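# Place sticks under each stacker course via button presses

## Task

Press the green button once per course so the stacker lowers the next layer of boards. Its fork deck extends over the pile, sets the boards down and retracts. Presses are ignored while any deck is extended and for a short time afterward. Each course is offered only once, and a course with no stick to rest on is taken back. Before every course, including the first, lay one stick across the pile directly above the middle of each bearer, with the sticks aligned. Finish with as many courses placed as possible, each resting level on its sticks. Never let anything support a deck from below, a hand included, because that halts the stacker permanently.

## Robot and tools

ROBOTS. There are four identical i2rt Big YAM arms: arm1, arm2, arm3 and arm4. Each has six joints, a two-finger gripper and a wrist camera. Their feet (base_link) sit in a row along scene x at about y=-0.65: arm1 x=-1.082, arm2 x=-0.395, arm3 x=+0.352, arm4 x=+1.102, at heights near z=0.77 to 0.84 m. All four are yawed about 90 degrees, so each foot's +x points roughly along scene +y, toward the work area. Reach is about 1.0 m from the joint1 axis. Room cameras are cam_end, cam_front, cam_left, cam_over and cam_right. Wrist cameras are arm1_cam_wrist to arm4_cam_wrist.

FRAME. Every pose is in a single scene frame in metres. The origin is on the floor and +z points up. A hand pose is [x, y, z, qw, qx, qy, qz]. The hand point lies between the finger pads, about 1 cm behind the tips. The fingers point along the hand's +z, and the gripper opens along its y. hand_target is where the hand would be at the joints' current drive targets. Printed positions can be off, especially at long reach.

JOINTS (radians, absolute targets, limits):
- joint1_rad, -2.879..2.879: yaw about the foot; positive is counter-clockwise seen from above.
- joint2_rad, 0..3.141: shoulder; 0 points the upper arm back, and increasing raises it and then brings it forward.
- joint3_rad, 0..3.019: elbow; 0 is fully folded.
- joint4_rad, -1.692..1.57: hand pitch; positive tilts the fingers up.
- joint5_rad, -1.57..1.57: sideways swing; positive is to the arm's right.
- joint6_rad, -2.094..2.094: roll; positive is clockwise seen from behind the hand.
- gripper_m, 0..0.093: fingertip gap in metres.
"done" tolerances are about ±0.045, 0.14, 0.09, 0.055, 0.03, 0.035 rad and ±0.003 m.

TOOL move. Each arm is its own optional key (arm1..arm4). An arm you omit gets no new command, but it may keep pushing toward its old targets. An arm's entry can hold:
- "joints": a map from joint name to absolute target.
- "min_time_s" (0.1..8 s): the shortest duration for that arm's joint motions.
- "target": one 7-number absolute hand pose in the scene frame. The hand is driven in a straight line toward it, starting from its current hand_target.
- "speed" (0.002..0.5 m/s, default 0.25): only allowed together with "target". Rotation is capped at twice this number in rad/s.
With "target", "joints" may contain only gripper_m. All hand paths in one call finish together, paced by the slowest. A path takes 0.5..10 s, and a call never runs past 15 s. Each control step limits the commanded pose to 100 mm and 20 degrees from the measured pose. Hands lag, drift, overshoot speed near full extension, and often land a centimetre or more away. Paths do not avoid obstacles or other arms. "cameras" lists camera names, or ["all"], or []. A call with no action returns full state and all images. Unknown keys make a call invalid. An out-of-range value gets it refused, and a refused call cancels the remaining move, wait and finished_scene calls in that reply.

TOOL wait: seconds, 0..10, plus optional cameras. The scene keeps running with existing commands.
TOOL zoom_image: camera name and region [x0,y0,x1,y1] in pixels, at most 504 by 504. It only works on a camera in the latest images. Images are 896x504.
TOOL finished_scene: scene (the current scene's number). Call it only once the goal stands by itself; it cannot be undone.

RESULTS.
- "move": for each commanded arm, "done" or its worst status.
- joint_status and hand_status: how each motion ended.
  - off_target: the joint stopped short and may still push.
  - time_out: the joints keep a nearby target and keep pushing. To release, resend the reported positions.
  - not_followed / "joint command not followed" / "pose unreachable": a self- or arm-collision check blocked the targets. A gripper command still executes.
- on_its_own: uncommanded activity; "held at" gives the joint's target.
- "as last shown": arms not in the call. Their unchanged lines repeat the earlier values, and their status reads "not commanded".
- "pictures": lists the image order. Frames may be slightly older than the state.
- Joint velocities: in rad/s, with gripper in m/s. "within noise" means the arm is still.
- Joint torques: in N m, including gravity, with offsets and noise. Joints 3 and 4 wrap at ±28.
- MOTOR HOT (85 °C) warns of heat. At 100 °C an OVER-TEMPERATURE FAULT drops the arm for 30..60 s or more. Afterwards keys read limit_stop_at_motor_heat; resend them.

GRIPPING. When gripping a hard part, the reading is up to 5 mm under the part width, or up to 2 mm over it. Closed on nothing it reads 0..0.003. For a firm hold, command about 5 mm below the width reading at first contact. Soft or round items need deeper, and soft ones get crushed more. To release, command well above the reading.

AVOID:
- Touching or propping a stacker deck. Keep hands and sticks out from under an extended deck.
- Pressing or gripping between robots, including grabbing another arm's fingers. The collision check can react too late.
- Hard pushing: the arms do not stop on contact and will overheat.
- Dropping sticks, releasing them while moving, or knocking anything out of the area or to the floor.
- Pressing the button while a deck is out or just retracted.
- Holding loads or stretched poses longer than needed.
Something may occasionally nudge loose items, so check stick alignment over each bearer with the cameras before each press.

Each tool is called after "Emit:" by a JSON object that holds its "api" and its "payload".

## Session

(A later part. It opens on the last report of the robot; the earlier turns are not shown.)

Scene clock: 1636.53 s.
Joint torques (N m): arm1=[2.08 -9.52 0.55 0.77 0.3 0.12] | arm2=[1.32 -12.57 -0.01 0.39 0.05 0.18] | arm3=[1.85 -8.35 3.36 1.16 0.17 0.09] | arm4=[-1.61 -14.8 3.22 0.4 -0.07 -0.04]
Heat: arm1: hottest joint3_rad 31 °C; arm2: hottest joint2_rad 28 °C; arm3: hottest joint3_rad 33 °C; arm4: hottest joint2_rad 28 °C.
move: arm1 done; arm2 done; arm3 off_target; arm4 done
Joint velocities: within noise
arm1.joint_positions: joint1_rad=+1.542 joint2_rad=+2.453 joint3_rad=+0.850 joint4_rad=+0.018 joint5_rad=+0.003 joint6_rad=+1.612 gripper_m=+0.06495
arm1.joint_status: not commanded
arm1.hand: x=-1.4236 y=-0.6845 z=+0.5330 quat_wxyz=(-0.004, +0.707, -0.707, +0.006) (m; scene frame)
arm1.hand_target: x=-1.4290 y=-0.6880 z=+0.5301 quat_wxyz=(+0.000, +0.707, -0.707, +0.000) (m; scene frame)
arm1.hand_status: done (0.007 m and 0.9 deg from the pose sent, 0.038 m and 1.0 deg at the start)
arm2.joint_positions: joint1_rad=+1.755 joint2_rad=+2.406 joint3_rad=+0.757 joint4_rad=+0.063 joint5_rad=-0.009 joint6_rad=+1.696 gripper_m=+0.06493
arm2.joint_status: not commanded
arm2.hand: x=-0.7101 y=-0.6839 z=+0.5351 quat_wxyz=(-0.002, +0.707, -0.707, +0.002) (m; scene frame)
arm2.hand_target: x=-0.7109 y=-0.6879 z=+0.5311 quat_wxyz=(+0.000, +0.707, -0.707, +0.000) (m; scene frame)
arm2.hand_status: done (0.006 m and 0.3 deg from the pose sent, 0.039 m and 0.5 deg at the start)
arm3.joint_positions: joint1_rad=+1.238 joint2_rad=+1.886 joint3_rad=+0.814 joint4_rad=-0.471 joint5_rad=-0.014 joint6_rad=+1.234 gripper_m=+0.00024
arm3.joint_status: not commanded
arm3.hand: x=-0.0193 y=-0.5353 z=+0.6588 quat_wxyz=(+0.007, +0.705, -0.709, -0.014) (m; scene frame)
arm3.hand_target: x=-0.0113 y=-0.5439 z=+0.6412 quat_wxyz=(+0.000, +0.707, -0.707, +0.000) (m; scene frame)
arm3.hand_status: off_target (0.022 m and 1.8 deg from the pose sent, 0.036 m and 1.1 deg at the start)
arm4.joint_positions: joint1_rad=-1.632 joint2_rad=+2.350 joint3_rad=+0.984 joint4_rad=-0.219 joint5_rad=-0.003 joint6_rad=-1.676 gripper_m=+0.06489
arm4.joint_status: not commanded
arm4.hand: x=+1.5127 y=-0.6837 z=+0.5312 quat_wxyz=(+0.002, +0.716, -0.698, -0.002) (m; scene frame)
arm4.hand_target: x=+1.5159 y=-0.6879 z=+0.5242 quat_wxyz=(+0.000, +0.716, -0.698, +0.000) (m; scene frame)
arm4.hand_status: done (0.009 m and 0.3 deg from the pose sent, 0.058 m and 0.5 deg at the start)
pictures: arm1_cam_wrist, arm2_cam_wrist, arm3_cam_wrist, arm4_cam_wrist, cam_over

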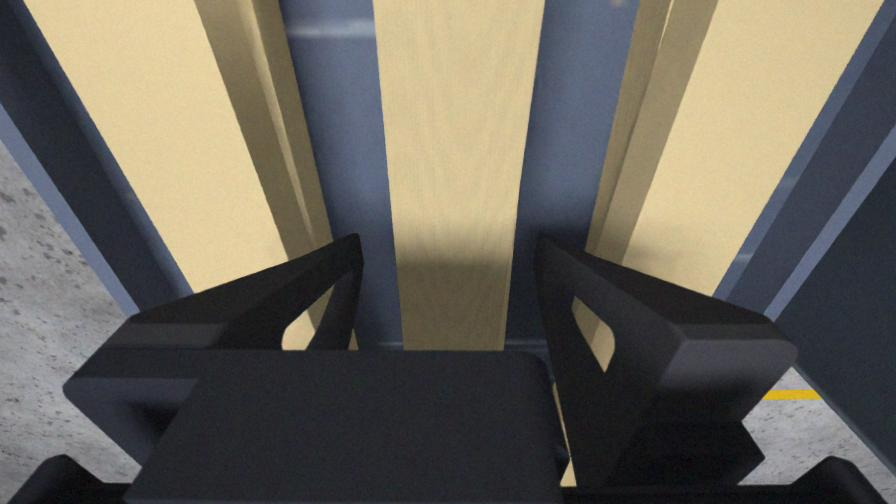

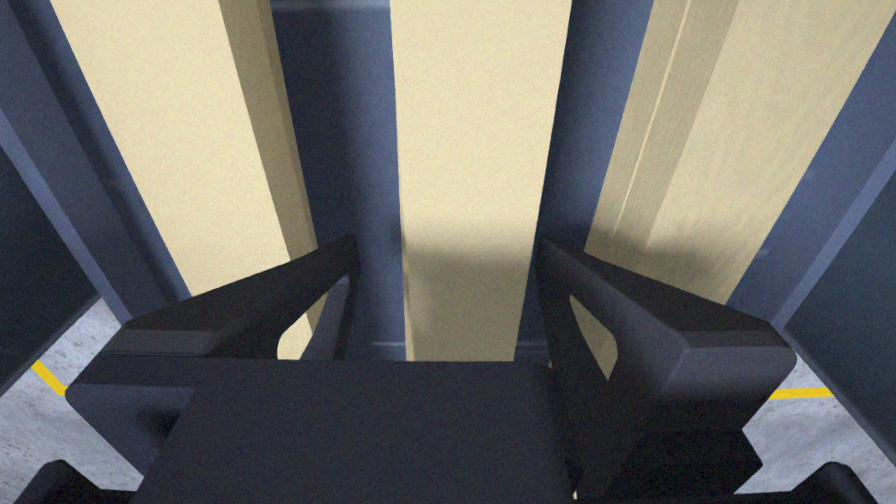

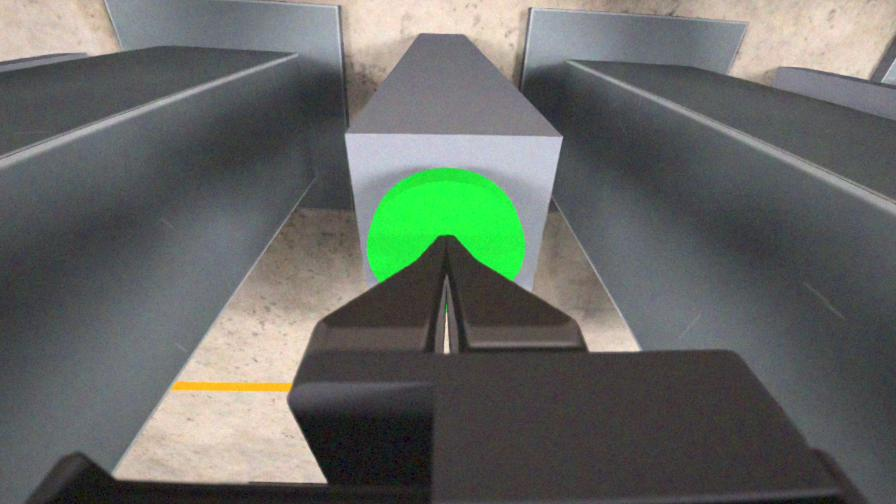

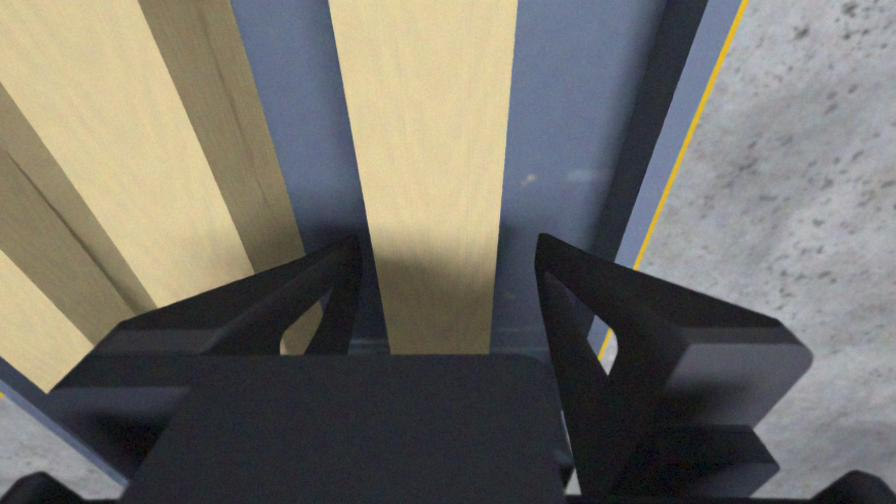

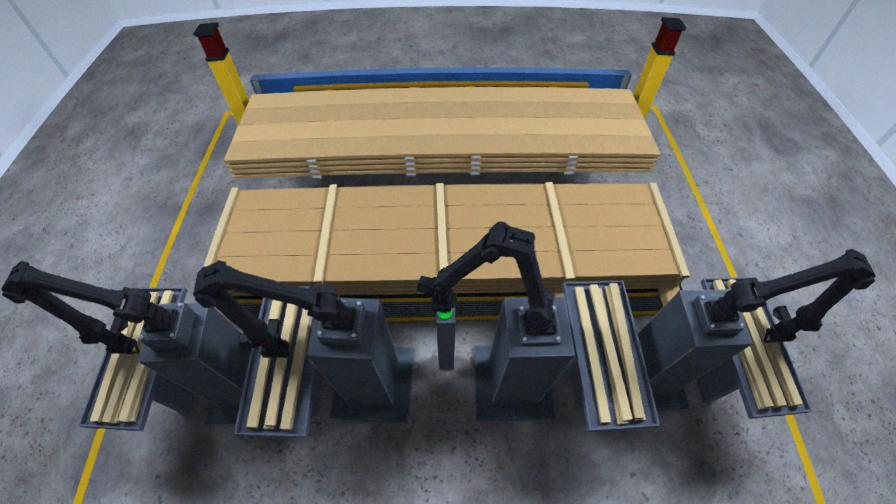

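Emit:
{"api": "move", "payload": {"arm1": {"joints": {"gripper_m": 0.03}}, "arm2": {"joints": {"gripper_m": 0.032}}, "arm4": {"joints": {"gripper_m": 0.03}}, "cameras": ["arm3_cam_wrist", "cam_over"]}}

Scene clock: 1711.83 s.
Joint torques (N m): arm1=[2.14 -9.41 0.49 0.81 0.31 0.1] | arm2=[1.32 -12.51 -0.06 0.38 0.06 0.17] | arm3=[1.79 -8.35 3.37 1.16 0.17 0.09] | arm4=[-1.55 -14.86 3.25 0.36 -0.07 -0.02]
Heat: arm1: hottest joint2_rad 29 °C; arm2: hottest joint2_rad 29 °C; arm3: hottest joint3_rad 31 °C; arm4: hottest joint2_rad 27 °C.
move: arm1 off_target; arm2 off_target; arm4 off_target
Joint velocities: within noise
arm1.joint_positions: joint1_rad=+1.542 joint2_rad=+2.453 joint3_rad=+0.850 joint4_rad=+0.018 joint5_rad=+0.003 joint6_rad=+1.615 gripper_m=+0.03675
arm1.joint_status: gripper_m off_target (ended at +0.03677, target +0.03000)
arm1.hand: x=-1.4237 y=-0.6845 z=+0.5330 quat_wxyz=(-0.004, +0.706, -0.708, +0.006) (m; scene frame)
arm1.hand_target: x=-1.4290 y=-0.6880 z=+0.5301 quat_wxyz=(+0.000, +0.707, -0.707, +0.000) (m; scene frame)
arm1.hand_status: not commanded
arm2.joint_positions: joint1_rad=+1.755 joint2_rad=+2.406 joint3_rad=+0.757 joint4_rad=+0.064 joint5_rad=-0.009 joint6_rad=+1.697 gripper_m=+0.03879
arm2.joint_status: gripper_m off_target (ended at +0.03883, target +0.03200)
arm2.hand: x=-0.7102 y=-0.6840 z=+0.5349 quat_wxyz=(-0.001, +0.707, -0.707, +0.002) (m; scene frame)
arm2.hand_target: x=-0.7110 y=-0.6879 z=+0.5311 quat_wxyz=(+0.000, +0.707, -0.707, +0.000) (m; scene frame)
arm2.hand_status: not commanded
arm3: as last shown
arm4.joint_positions: joint1_rad=-1.632 joint2_rad=+2.351 joint3_rad=+0.984 joint4_rad=-0.219 joint5_rad=-0.003 joint6_rad=-1.678 gripper_m=+0.03732
arm4.joint_status: gripper_m off_target (ended at +0.03735, target +0.03000)
arm4.hand: x=+1.5126 y=-0.6837 z=+0.5311 quat_wxyz=(+0.002, +0.717, -0.697, -0.002) (m; scene frame)
arm4.hand_target: x=+1.5157 y=-0.6879 z=+0.5242 quat_wxyz=(+0.000, +0.716, -0.698, +0.000) (m; scene frame)
arm4.hand_status: not commanded
pictures: arm3_cam_wrist, cam_over

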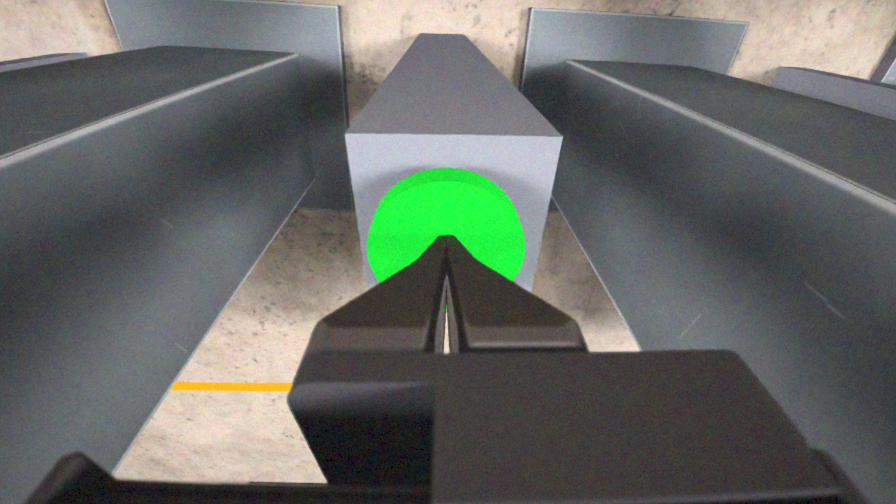

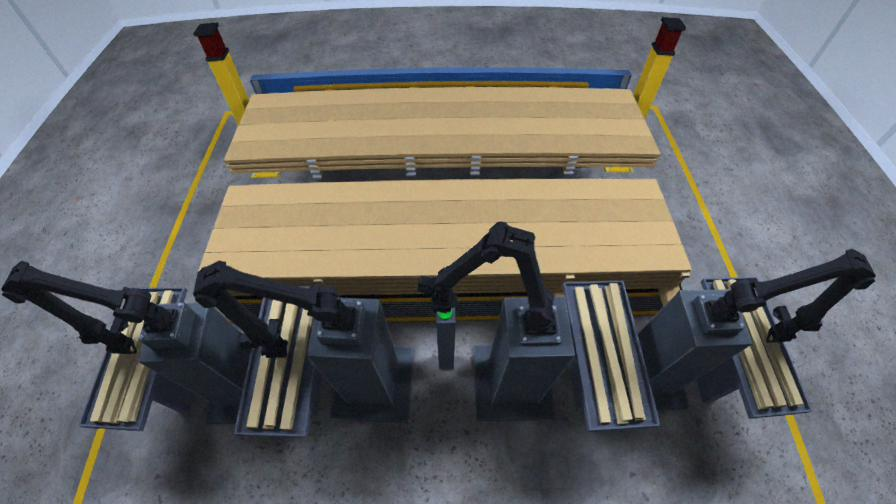

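Emit:
{"api": "move", "payload": {"arm1": {"target": [-1.429, -0.688, 0.72, 0, 0.7071, -0.7071, 0], "speed": 0.1}, "arm2": {"target": [-0.711, -0.6879, 0.72, 0, 0.7071, -0.7071, 0], "speed": 0.1}, "arm4": {"target": [1.5157, -0.6879, 0.72, 0, 0.716, -0.698, 0], "speed": 0.1}, "cameras": ["cam_over", "cam_end", "cam_left", "cam_right", "cam_front"]}}

Emit:
{"api": "zoom_image", "payload": {"camera": "cam_end", "region": [250, 150, 650, 400]}}

Emit:
{"api": "zoom_image", "payload": {"camera": "cam_over", "region": [190, 60, 450, 300]}}

Emit:
{"api": "zoom_image", "payload": {"camera": "cam_over", "region": [440, 60, 700, 300]}}

Scene clock: 1731.77 s.
Joint torques (N m): arm1=[2.37 -9.76 2.63 -0.42 0.31 0.11] | arm2=[0.91 -12.1 4.04 -0.46 0.06 0.12] | arm3=[1.79 -8.47 3.37 1.17 0.17 0.09] | arm4=[-1.67 -15.74 5.74 -0.54 -0.07 -0.04]
Heat: arm1: hottest joint2_rad 29 °C; arm2: hottest joint2_rad 29 °C; arm3: hottest joint3_rad 31 °C; arm4: hottest joint2_rad 27 °C.
move: arm1 done; arm2 done; arm4 done
Joint velocities: within noise
arm1.joint_positions: joint1_rad=+1.545 joint2_rad=+1.882 joint3_rad=+0.705 joint4_rad=-0.397 joint5_rad=+0.003 joint6_rad=+1.616 gripper_m=+0.03675
arm1.joint_status: not commanded
arm1.hand: x=-1.4301 y=-0.6845 z=+0.7135 quat_wxyz=(+0.000, +0.707, -0.707, +0.002) (m; scene frame)
arm1.hand_target: x=-1.4290 y=-0.6879 z=+0.7198 quat_wxyz=(+0.000, +0.707, -0.707, +0.000) (m; scene frame)
arm1.hand_status: done (0.007 m and 0.3 deg from the pose sent, 0.187 m and 0.8 deg at the start)
arm2.joint_positions: joint1_rad=+1.755 joint2_rad=+1.791 joint3_rad=+0.624 joint4_rad=-0.417 joint5_rad=-0.009 joint6_rad=+1.697 gripper_m=+0.03879
arm2.joint_status: not commanded
arm2.hand: x=-0.7112 y=-0.6856 z=+0.7156 quat_wxyz=(-0.001, +0.707, -0.707, +0.002) (m; scene frame)
arm2.hand_target: x=-0.7109 y=-0.6878 z=+0.7198 quat_wxyz=(+0.000, +0.707, -0.707, +0.000) (m; scene frame)
arm2.hand_status: done (0.005 m and 0.2 deg from the pose sent, 0.185 m and 0.3 deg at the start)
arm3: as last shown
arm4.joint_positions: joint1_rad=-1.632 joint2_rad=+1.870 joint3_rad=+0.906 joint4_rad=-0.627 joint5_rad=-0.003 joint6_rad=-1.678 gripper_m=+0.03732
arm4.joint_status: not commanded
arm4.hand: x=+1.5123 y=-0.6830 z=+0.7119 quat_wxyz=(+0.004, +0.717, -0.697, -0.004) (m; scene frame)
arm4.hand_target: x=+1.5156 y=-0.6878 z=+0.7199 quat_wxyz=(+0.000, +0.716, -0.698, +0.000) (m; scene frame)
arm4.hand_status: done (0.010 m and 0.7 deg from the pose sent, 0.189 m and 0.4 deg at the start)
pictures: cam_end, cam_front, cam_left, cam_over, cam_right

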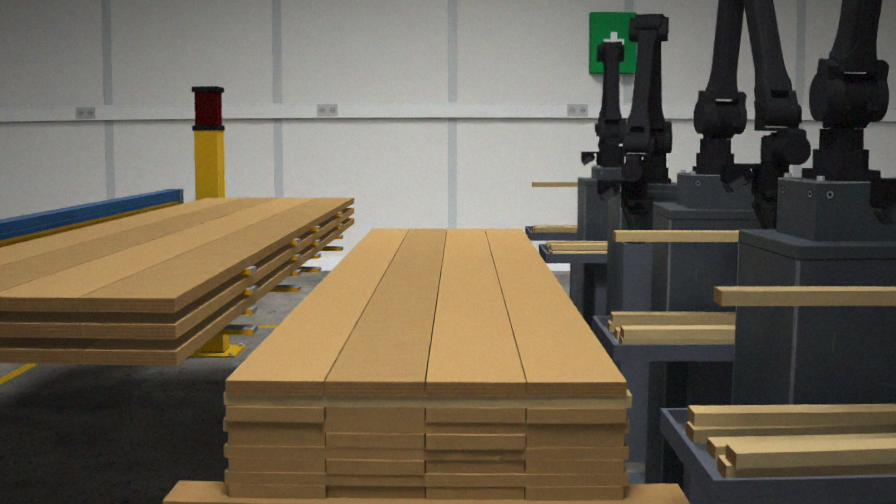

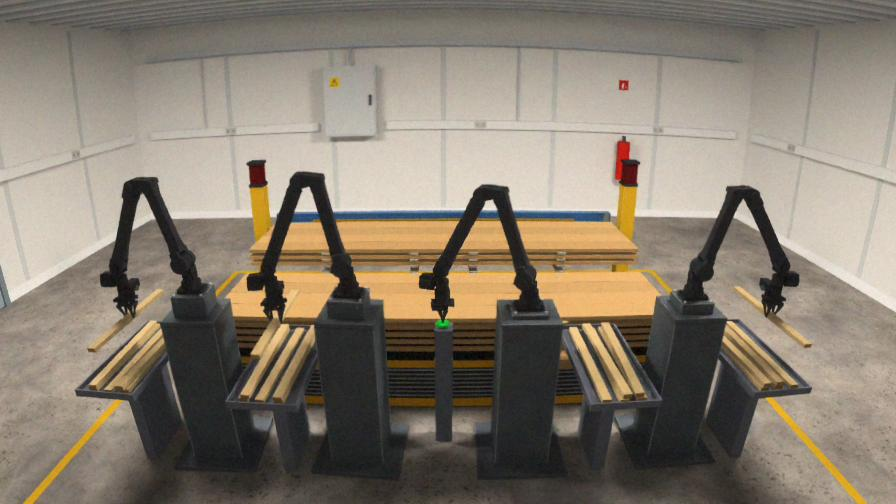

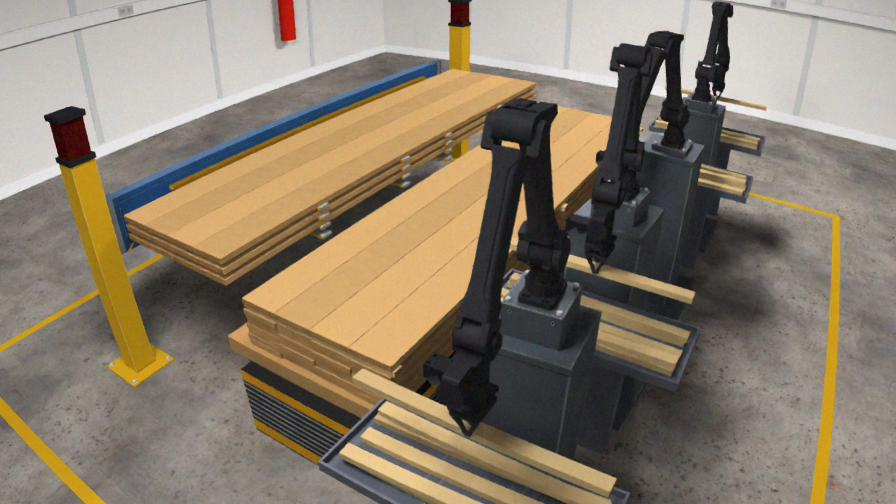

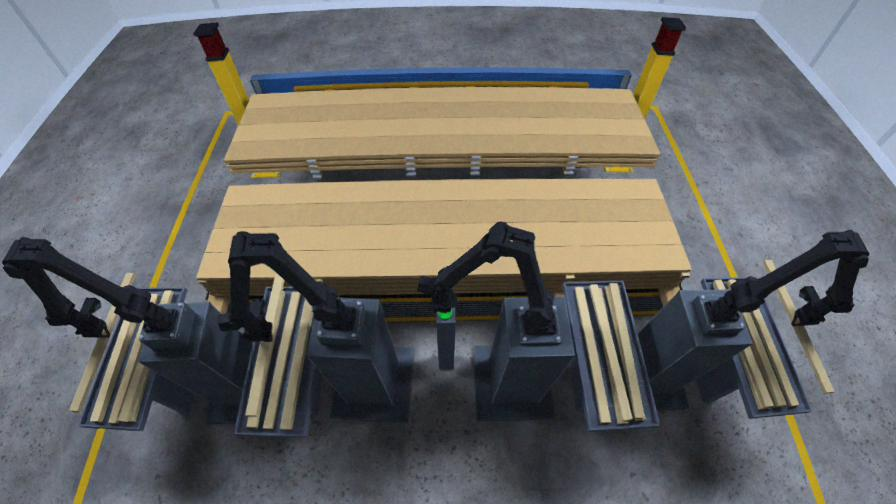

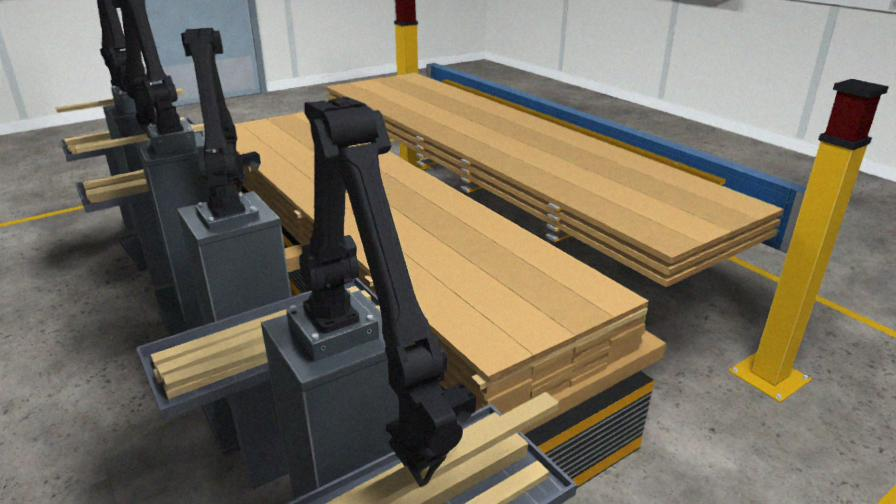

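Scaled by 1.260.

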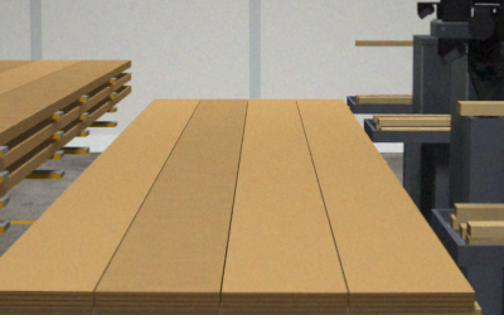

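Scaled by 1.938.

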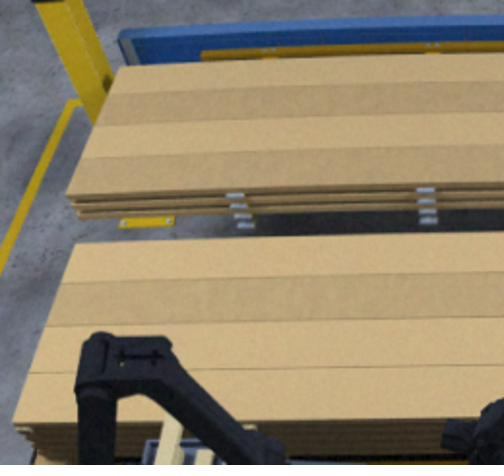

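Scaled by 1.938.

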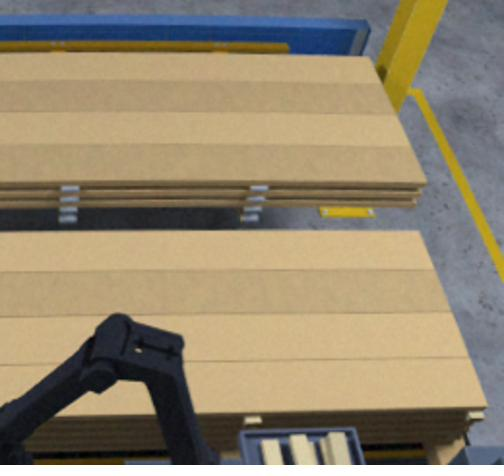

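Emit:
{"api": "move", "payload": {"arm1": {"target": [-1.41, -0.45, 0.72, 0, 0.7071, -0.7071, 0], "speed": 0.2}, "arm2": {"target": [-0.70, -0.45, 0.72, 0, 0.7071, -0.7071, 0], "speed": 0.2}, "arm3": {"target": [-0.012, -0.544, 0.76, 0, 0.7071, -0.7071, 0], "speed": 0.15}, "arm4": {"target": [1.49, -0.45, 0.72, 0, 0.7071, -0.7071, 0], "speed": 0.2}, "cameras": ["cam_over"]}}

Scene clock: 1769.83 s.
Joint torques (N m): arm1=[1.14 -8.76 6.04 -0.4 0.06 -0.09] | arm2=[-0.15 -11.75 7.77 -0.44 -0.1 -0.08] | arm3=[1.67 -11.16 7.99 -0.02 0.13 0.06] | arm4=[-0.44 -13.98 8.29 -0.44 0 0.06]
Heat: arm1: hottest joint2_rad 29 °C; arm2: hottest joint2_rad 28 °C; arm3: hottest joint3_rad 31 °C; arm4: hottest joint2_rad 28 °C.
move: arm1 off_target; arm2 off_target; arm3 off_target; arm4 off_target
Joint velocities: within noise
arm1.joint_positions: joint1_rad=+0.916 joint2_rad=+1.917 joint3_rad=+0.794 joint4_rad=-0.469 joint5_rad=+0.008 joint6_rad=+0.995 gripper_m=+0.03675
arm1.joint_status: not commanded
arm1.hand: x=-1.3934 y=-0.4620 z=+0.7140 quat_wxyz=(-0.004, +0.704, -0.710, +0.012) (m; scene frame)
arm1.hand_target: x=-1.4097 y=-0.4503 z=+0.7205 quat_wxyz=(+0.000, +0.707, -0.707, +0.000) (m; scene frame)
arm1.hand_status: off_target (0.021 m and 1.6 deg from the pose sent, 0.235 m and 0.3 deg at the start)
arm2.joint_positions: joint1_rad=+1.068 joint2_rad=+1.840 joint3_rad=+0.712 joint4_rad=-0.477 joint5_rad=+0.003 joint6_rad=+1.017 gripper_m=+0.03879
arm2.joint_status: not commanded
arm2.hand: x=-0.6864 y=-0.4608 z=+0.7153 quat_wxyz=(-0.004, +0.704, -0.710, +0.010) (m; scene frame)
arm2.hand_target: x=-0.6997 y=-0.4501 z=+0.7203 quat_wxyz=(+0.000, +0.707, -0.707, +0.000) (m; scene frame)
arm2.hand_status: off_target (0.018 m and 1.3 deg from the pose sent, 0.236 m and 0.2 deg at the start)
arm3.joint_positions: joint1_rad=+1.238 joint2_rad=+1.641 joint3_rad=+0.817 joint4_rad=-0.785 joint5_rad=-0.014 joint6_rad=+1.234 gripper_m=+0.00024
arm3.joint_status: not commanded
arm3.hand: x=+0.0066 y=-0.5457 z=+0.7477 quat_wxyz=(-0.007, +0.705, -0.709, +0.016) (m; scene frame)
arm3.hand_target: x=-0.0115 y=-0.5442 z=+0.7602 quat_wxyz=(+0.000, +0.707, -0.707, +0.000) (m; scene frame)
arm3.hand_status: off_target (0.022 m and 2.0 deg from the pose sent, 0.102 m and 1.8 deg at the start)
arm4.joint_positions: joint1_rad=-1.082 joint2_rad=+1.874 joint3_rad=+0.939 joint4_rad=-0.654 joint5_rad=-0.009 joint6_rad=-1.106 gripper_m=+0.03732
arm4.joint_status: not commanded
arm4.hand: x=+1.4781 y=-0.4581 z=+0.7164 quat_wxyz=(+0.006, +0.709, -0.705, -0.003) (m; scene frame)
arm4.hand_target: x=+1.4897 y=-0.4501 z=+0.7202 quat_wxyz=(+0.000, +0.707, -0.707, +0.000) (m; scene frame)
arm4.hand_status: off_target (0.015 m and 0.8 deg from the pose sent, 0.234 m and 1.7 deg at the start)
pictures: cam_over

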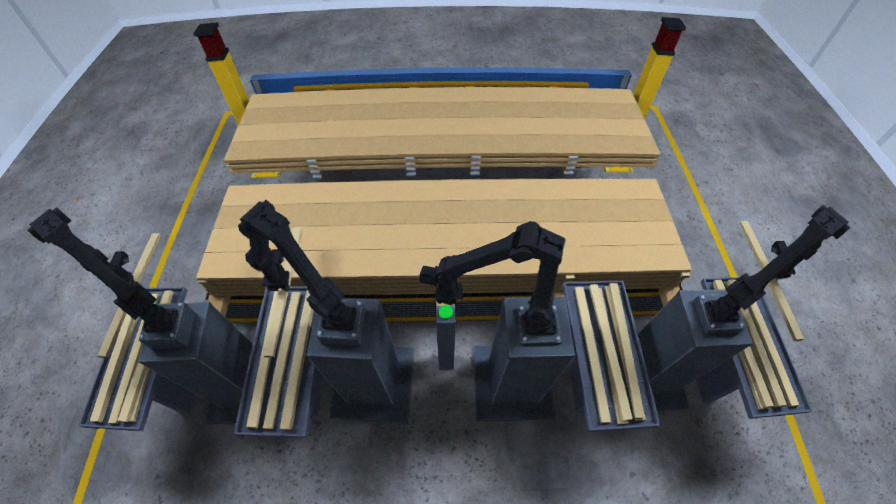

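Emit:
{"api": "move", "payload": {"arm1": {"target": [-1.206, 0.018, 0.70, -0.0125, 0.707, -0.707, -0.0125], "speed": 0.2}, "arm2": {"target": [-0.615, 0.018, 0.70, -0.009, 0.707, -0.707, -0.009], "speed": 0.2}, "arm3": {"joints": {"joint1_rad": -1.55, "joint6_rad": -1.57, "gripper_m": 0.065}, "min_time_s": 4}, "arm4": {"target": [1.205, 0.018, 0.70, -0.0111, 0.707, -0.707, -0.0111], "speed": 0.2}, "cameras": ["cam_over", "arm3_cam_wrist"]}}

Scene clock: 1783.43 s.
Joint torques (N m): arm1=[1.44 -18.43 10.99 -0.34 0.02 -0.09] | arm2=[0.26 -23.82 14.17 -0.42 0.04 -0.08] | arm3=[0.44 -11.22 7.92 -0.06 -0.04 -0.1] | arm4=[-0.67 -22.24 11.7 -0.36 0.05 0.12]
Heat: arm1: hottest joint3_rad 30 °C; arm2: hottest joint2_rad 29 °C; arm3: hottest joint3_rad 31 °C; arm4: hottest joint2_rad 28 °C.
move: arm1 off_target; arm2 off_target; arm3 done; arm4 off_target
Joint velocities: within noise
arm1.joint_positions: joint1_rad=+0.111 joint2_rad=+2.481 joint3_rad=+1.855 joint4_rad=-0.962 joint5_rad=+0.010 joint6_rad=+0.192 gripper_m=+0.03675
arm1.joint_status: not commanded
arm1.hand: x=-1.2011 y=-0.0131 z=+0.6772 quat_wxyz=(+0.003, +0.704, -0.710, +0.012) (m; scene frame)
arm1.hand_target: x=-1.2057 y=+0.0161 z=+0.7013 quat_wxyz=(-0.013, +0.707, -0.707, -0.013) (m; scene frame)
arm1.hand_status: off_target (0.039 m and 3.4 deg from the pose sent, 0.515 m and 3.1 deg at the start)
arm2.joint_positions: joint1_rad=+0.387 joint2_rad=+2.482 joint3_rad=+1.892 joint4_rad=-1.015 joint5_rad=+0.014 joint6_rad=+0.337 gripper_m=+0.03879
arm2.joint_status: not commanded
arm2.hand: x=-0.6105 y=-0.0076 z=+0.6817 quat_wxyz=(+0.002, +0.704, -0.710, +0.012) (m; scene frame)
arm2.hand_target: x=-0.6145 y=+0.0166 z=+0.7009 quat_wxyz=(-0.009, +0.707, -0.707, -0.009) (m; scene frame)
arm2.hand_status: off_target (0.032 m and 2.8 deg from the pose sent, 0.484 m and 2.3 deg at the start)
arm3.joint_positions: joint1_rad=-1.541 joint2_rad=+1.641 joint3_rad=+0.817 joint4_rad=-0.785 joint5_rad=-0.014 joint6_rad=-1.560 gripper_m=+0.06487
arm3.joint_status: all done
arm3.hand: x=+0.7178 y=-0.6570 z=+0.7468 quat_wxyz=(+0.004, +0.710, -0.703, -0.023) (m; scene frame)
arm3.hand_target: x=+0.7356 y=-0.6602 z=+0.7593 quat_wxyz=(-0.009, +0.711, -0.703, -0.010) (m; scene frame)
arm3.hand_status: not commanded
arm4.joint_positions: joint1_rad=-0.140 joint2_rad=+2.349 joint3_rad=+1.775 joint4_rad=-0.987 joint5_rad=-0.015 joint6_rad=-0.164 gripper_m=+0.03732
arm4.joint_status: not commanded
arm4.hand: x=+1.2038 y=+0.0008 z=+0.6929 quat_wxyz=(-0.001, +0.709, -0.705, -0.005) (m; scene frame)
arm4.hand_target: x=+1.2050 y=+0.0173 z=+0.7003 quat_wxyz=(-0.011, +0.707, -0.707, -0.011) (m; scene frame)
arm4.hand_status: off_target (0.019 m and 1.4 deg from the pose sent, 0.549 m and 2.2 deg at the start)
pictures: arm3_cam_wrist, cam_over

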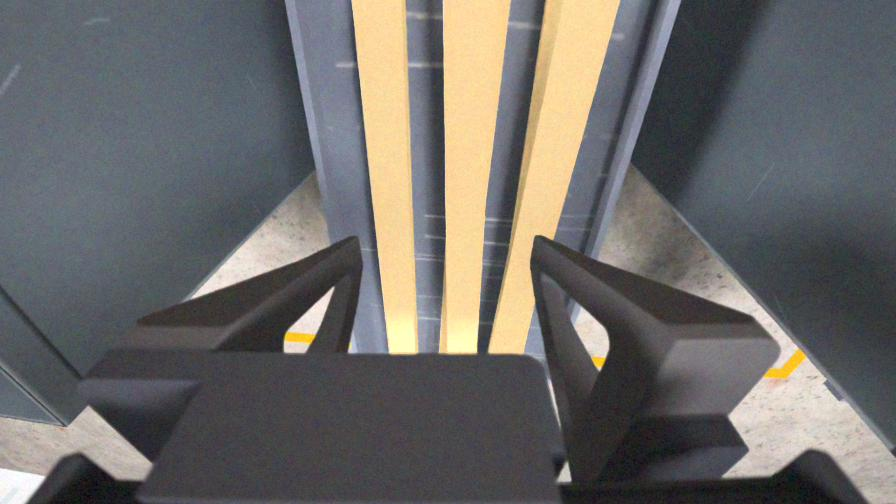

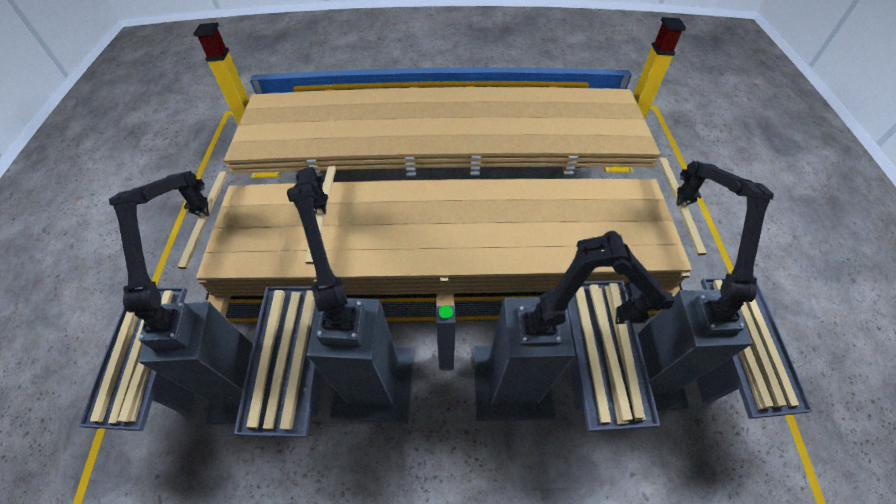

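Emit:
{"api": "zoom_image", "payload": {"camera": "cam_over", "region": [195, 255, 335, 325]}}

Emit:
{"api": "zoom_image", "payload": {"camera": "cam_over", "region": [375, 255, 515, 325]}}

Emit:
{"api": "zoom_image", "payload": {"camera": "cam_over", "region": [550, 255, 690, 325]}}

Scaled by 3.600.

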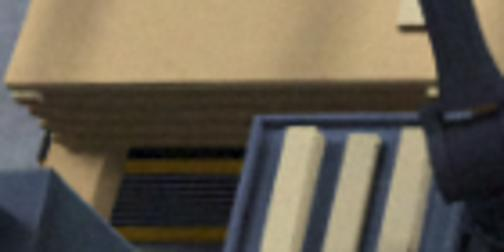

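Scaled by 3.600.

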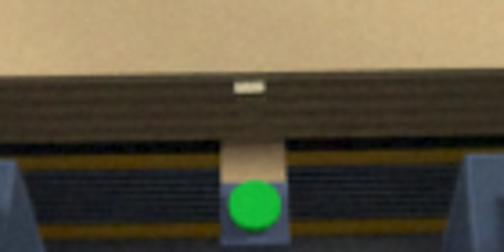

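Scaled by 3.600.

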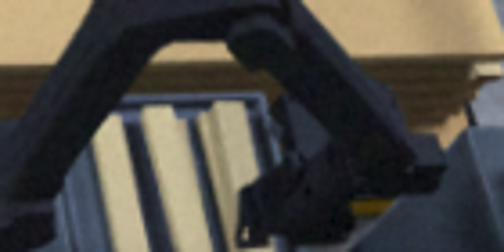

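Emit:
{"api": "move", "payload": {"arm1": {"target": [-1.206, 0.032, 0.615, -0.018, 0.707, -0.707, -0.018], "speed": 0.1}, "arm2": {"target": [-0.608, 0.026, 0.605, -0.0123, 0.707, -0.707, -0.0123], "speed": 0.1}, "arm3": {"target": [0.738, -0.688, 0.60, 0, 0.7071, -0.7071, 0], "speed": 0.1}, "arm4": {"target": [1.204, 0.022, 0.595, -0.0125, 0.707, -0.707, -0.0125], "speed": 0.1}, "cameras": ["cam_end", "arm1_cam_wrist", "arm2_cam_wrist", "arm3_cam_wrist", "arm4_cam_wrist"]}}

Emit:
{"api": "zoom_image", "payload": {"camera": "cam_end", "region": [200, 170, 660, 429]}}

Scene clock: 1905.43 s.
Joint torques (N m): arm1=[0.97 -19.02 10.3 0.8 0.12 -0.07] | arm2=[-0.32 -24.64 13.07 0.38 0.08 -0.08] | arm3=[0.09 -10.58 3.45 0.75 0.05 -0.11] | arm4=[-0.32 -23.06 10.51 0.47 0.03 0.12]
Heat: arm1: hottest joint3_rad 42 °C; arm2: hottest joint3_rad 40 °C; arm3: hottest joint3_rad 33 °C; arm4: hottest joint2_rad 31 °C.
move: arm1 off_target; arm2 off_target; arm3 done; arm4 off_target
Joint velocities: within noise
arm1.joint_positions: joint1_rad=+0.111 joint2_rad=+2.656 joint3_rad=+1.957 joint4_rad=-0.899 joint5_rad=+0.010 joint6_rad=+0.189 gripper_m=+0.03675
arm1.joint_status: not commanded
arm1.hand: x=-1.2022 y=-0.0071 z=+0.5935 quat_wxyz=(+0.005, +0.705, -0.709, +0.016) (m; scene frame)
arm1.hand_target: x=-1.2055 y=+0.0296 z=+0.6171 quat_wxyz=(-0.018, +0.707, -0.707, -0.018) (m; scene frame)
arm1.hand_status: off_target (0.045 m and 4.8 deg from the pose sent, 0.077 m and 4.3 deg at the start)
arm2.joint_positions: joint1_rad=+0.381 joint2_rad=+2.654 joint3_rad=+1.956 joint4_rad=-0.918 joint5_rad=+0.016 joint6_rad=+0.324 gripper_m=+0.03879
arm2.joint_status: not commanded
arm2.hand: x=-0.6067 y=-0.0073 z=+0.5878 quat_wxyz=(+0.004, +0.707, -0.707, +0.018) (m; scene frame)
arm2.hand_target: x=-0.6074 y=+0.0243 z=+0.6063 quat_wxyz=(-0.013, +0.707, -0.707, -0.012) (m; scene frame)
arm2.hand_status: off_target (0.038 m and 3.9 deg from the pose sent, 0.084 m and 3.3 deg at the start)
arm3.joint_positions: joint1_rad=-1.601 joint2_rad=+2.022 joint3_rad=+0.814 joint4_rad=-0.360 joint5_rad=+0.011 joint6_rad=-1.614 gripper_m=+0.06487
arm3.joint_status: not commanded
arm3.hand: x=+0.7360 y=-0.6823 z=+0.6077 quat_wxyz=(-0.002, +0.708, -0.706, +0.000) (m; scene frame)
arm3.hand_target: x=+0.7377 y=-0.6880 z=+0.6002 quat_wxyz=(+0.000, +0.707, -0.707, +0.000) (m; scene frame)
arm3.hand_status: done (0.010 m and 0.3 deg from the pose sent, 0.151 m and 2.7 deg at the start)
arm4.joint_positions: joint1_rad=-0.140 joint2_rad=+2.533 joint3_rad=+1.819 joint4_rad=-0.867 joint5_rad=-0.015 joint6_rad=-0.161 gripper_m=+0.03732
arm4.joint_status: not commanded
arm4.hand: x=+1.2044 y=-0.0015 z=+0.5890 quat_wxyz=(+0.007, +0.708, -0.706, +0.001) (m; scene frame)
arm4.hand_target: x=+1.2039 y=+0.0210 z=+0.5958 quat_wxyz=(-0.012, +0.707, -0.707, -0.013) (m; scene frame)
arm4.hand_status: off_target (0.024 m and 2.8 deg from the pose sent, 0.100 m and 1.6 deg at the start)
pictures: arm1_cam_wrist, arm2_cam_wrist, arm3_cam_wrist, arm4_cam_wrist, cam_end

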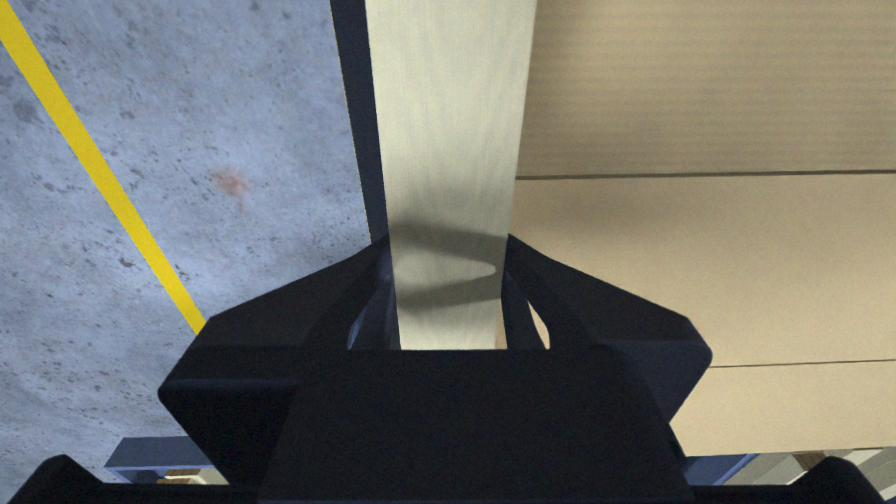

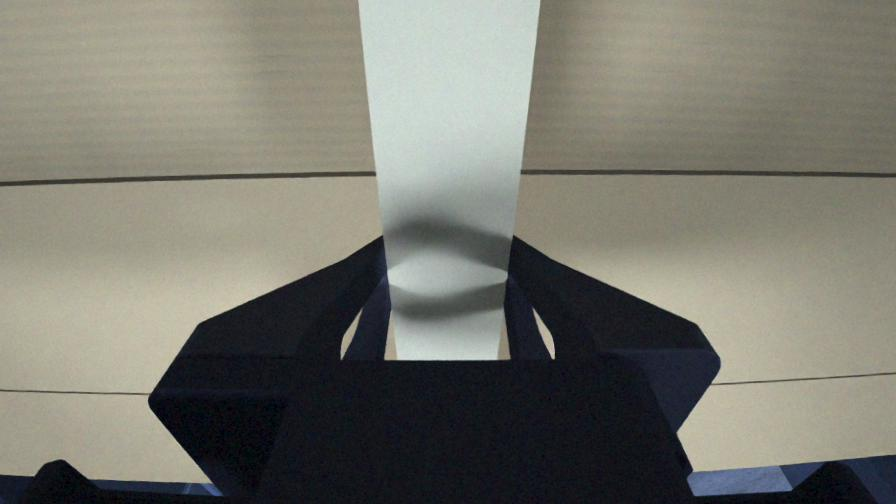

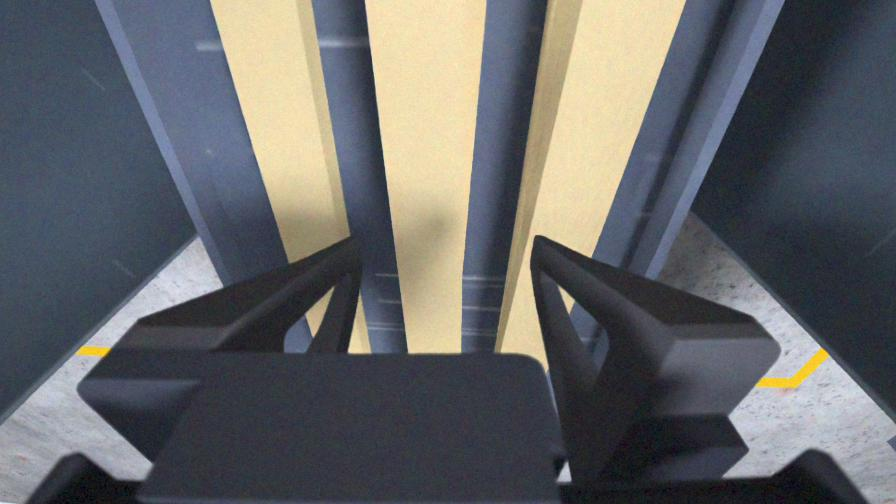

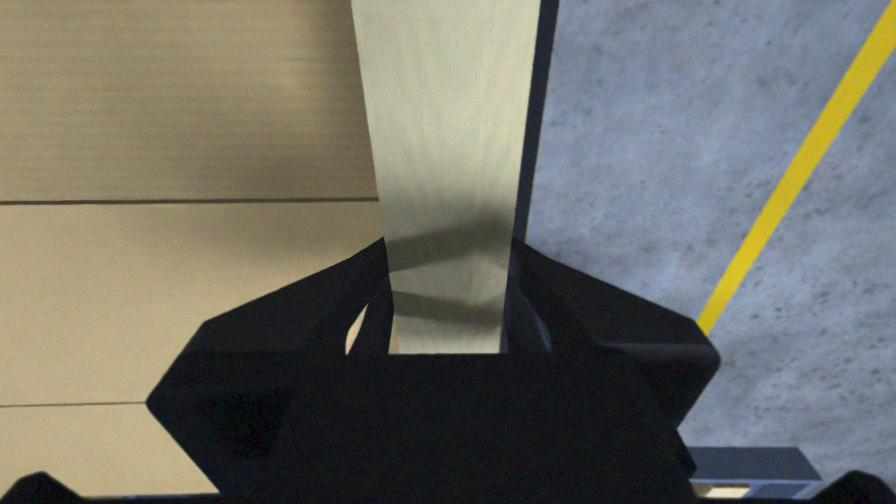

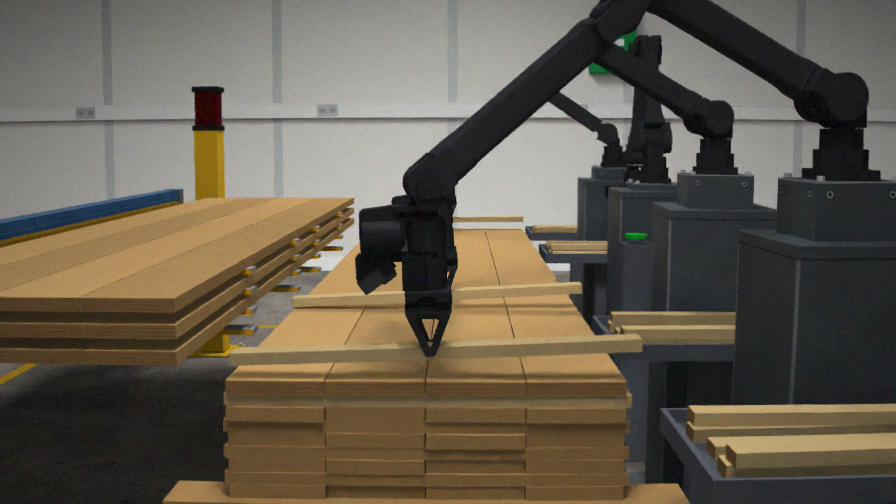

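Scaled by 1.096.

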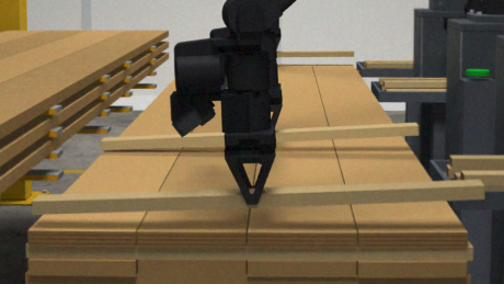

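Emit:
{"api": "move", "payload": {"arm1": {"target": [-1.2055, 0.052, 0.605, -0.030, 0.7065, -0.7065, -0.030], "speed": 0.06}, "arm2": {"target": [-0.606, 0.035, 0.595, -0.025, 0.7067, -0.7067, -0.025], "speed": 0.06}, "arm3": {"target": [0.733, -0.6885, 0.527, 0, 0.7071, -0.7071, 0], "speed": 0.08}, "arm4": {"target": [1.204, 0.028, 0.583, -0.019, 0.707, -0.707, -0.019], "speed": 0.06}, "cameras": ["cam_end", "arm3_cam_wrist"]}}

Emit:
{"api": "zoom_image", "payload": {"camera": "cam_end", "region": [200, 170, 660, 429]}}

Scene clock: 1934.10 s.
Joint torques (N m): arm1=[0.56 -19.31 10.61 0.8 0.25 -0.09] | arm2=[-0.38 -24.35 13.14 0.47 0.11 -0.08] | arm3=[-0.03 -11.22 2.17 0.73 0.04 -0.11] | arm4=[-0.32 -22.89 10.55 0.53 -0.06 0.11]
Heat: arm1: hottest joint3_rad 42 °C; arm2: hottest joint2_rad 37 °C; arm3: hottest joint3_rad 32 °C; arm4: hottest joint3_rad 32 °C.
move: arm1 off_target; arm2 off_target; arm3 off_target; arm4 off_target
Joint velocities: within noise
arm1.joint_positions: joint1_rad=+0.111 joint2_rad=+2.704 joint3_rad=+2.032 joint4_rad=-0.889 joint5_rad=+0.012 joint6_rad=+0.184 gripper_m=+0.03675
arm1.joint_status: not commanded
arm1.hand: x=-1.2055 y=+0.0132 z=+0.5836 quat_wxyz=(-0.006, +0.706, -0.708, +0.002) (m; scene frame)
arm1.hand_target: x=-1.2050 y=+0.0497 z=+0.6071 quat_wxyz=(-0.031, +0.706, -0.707, -0.030) (m; scene frame)
arm1.hand_status: off_target (0.044 m and 4.6 deg from the pose sent, 0.060 m and 6.7 deg at the start)
arm2.joint_positions: joint1_rad=+0.377 joint2_rad=+2.669 joint3_rad=+1.962 joint4_rad=-0.873 joint5_rad=+0.026 joint6_rad=+0.319 gripper_m=+0.03879
arm2.joint_status: not commanded
arm2.hand: x=-0.6053 y=+0.0021 z=+0.5793 quat_wxyz=(-0.008, +0.707, -0.707, +0.004) (m; scene frame)
arm2.hand_target: x=-0.6053 y=+0.0334 z=+0.5965 quat_wxyz=(-0.026, +0.707, -0.707, -0.025) (m; scene frame)
arm2.hand_status: off_target (0.036 m and 3.8 deg from the pose sent, 0.043 m and 5.9 deg at the start)
arm3.joint_positions: joint1_rad=-1.605 joint2_rad=+2.232 joint3_rad=+0.850 joint4_rad=-0.187 joint5_rad=+0.011 joint6_rad=-1.619 gripper_m=+0.06487
arm3.joint_status: not commanded
arm3.hand: x=+0.7320 y=-0.6827 z=+0.5358 quat_wxyz=(-0.002, +0.709, -0.706, +0.000) (m; scene frame)
arm3.hand_target: x=+0.7327 y=-0.6885 z=+0.5272 quat_wxyz=(+0.000, +0.707, -0.707, +0.000) (m; scene frame)
arm3.hand_status: off_target (0.011 m and 0.3 deg from the pose sent, 0.081 m and 0.3 deg at the start)
arm4.joint_positions: joint1_rad=-0.140 joint2_rad=+2.555 joint3_rad=+1.834 joint4_rad=-0.839 joint5_rad=-0.016 joint6_rad=-0.160 gripper_m=+0.03732
arm4.joint_status: not commanded
arm4.hand: x=+1.2055 y=+0.0055 z=+0.5794 quat_wxyz=(-0.001, +0.708, -0.706, -0.005) (m; scene frame)
arm4.hand_target: x=+1.2038 y=+0.0271 z=+0.5838 quat_wxyz=(-0.019, +0.707, -0.707, -0.019) (m; scene frame)
arm4.hand_status: off_target (0.023 m and 2.6 deg from the pose sent, 0.030 m and 3.8 deg at the start)
pictures: arm3_cam_wrist, cam_end

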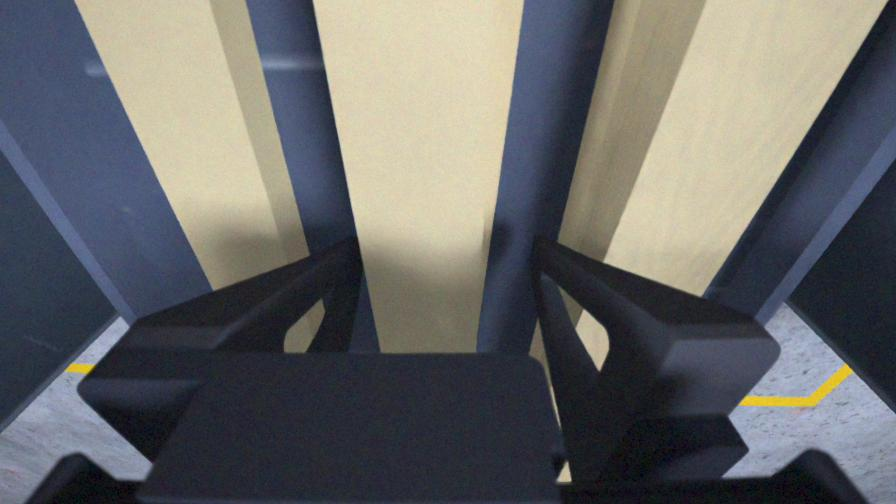

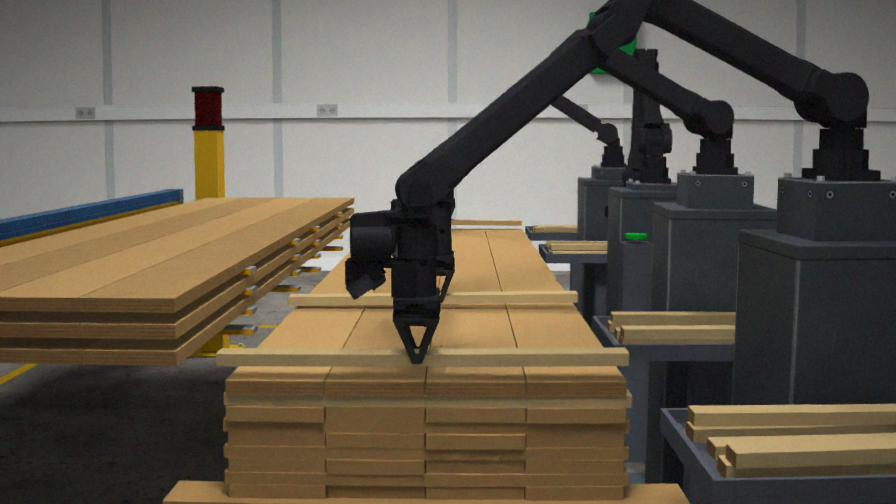

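Scaled by 1.096.

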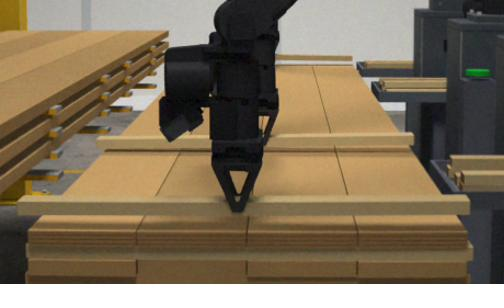

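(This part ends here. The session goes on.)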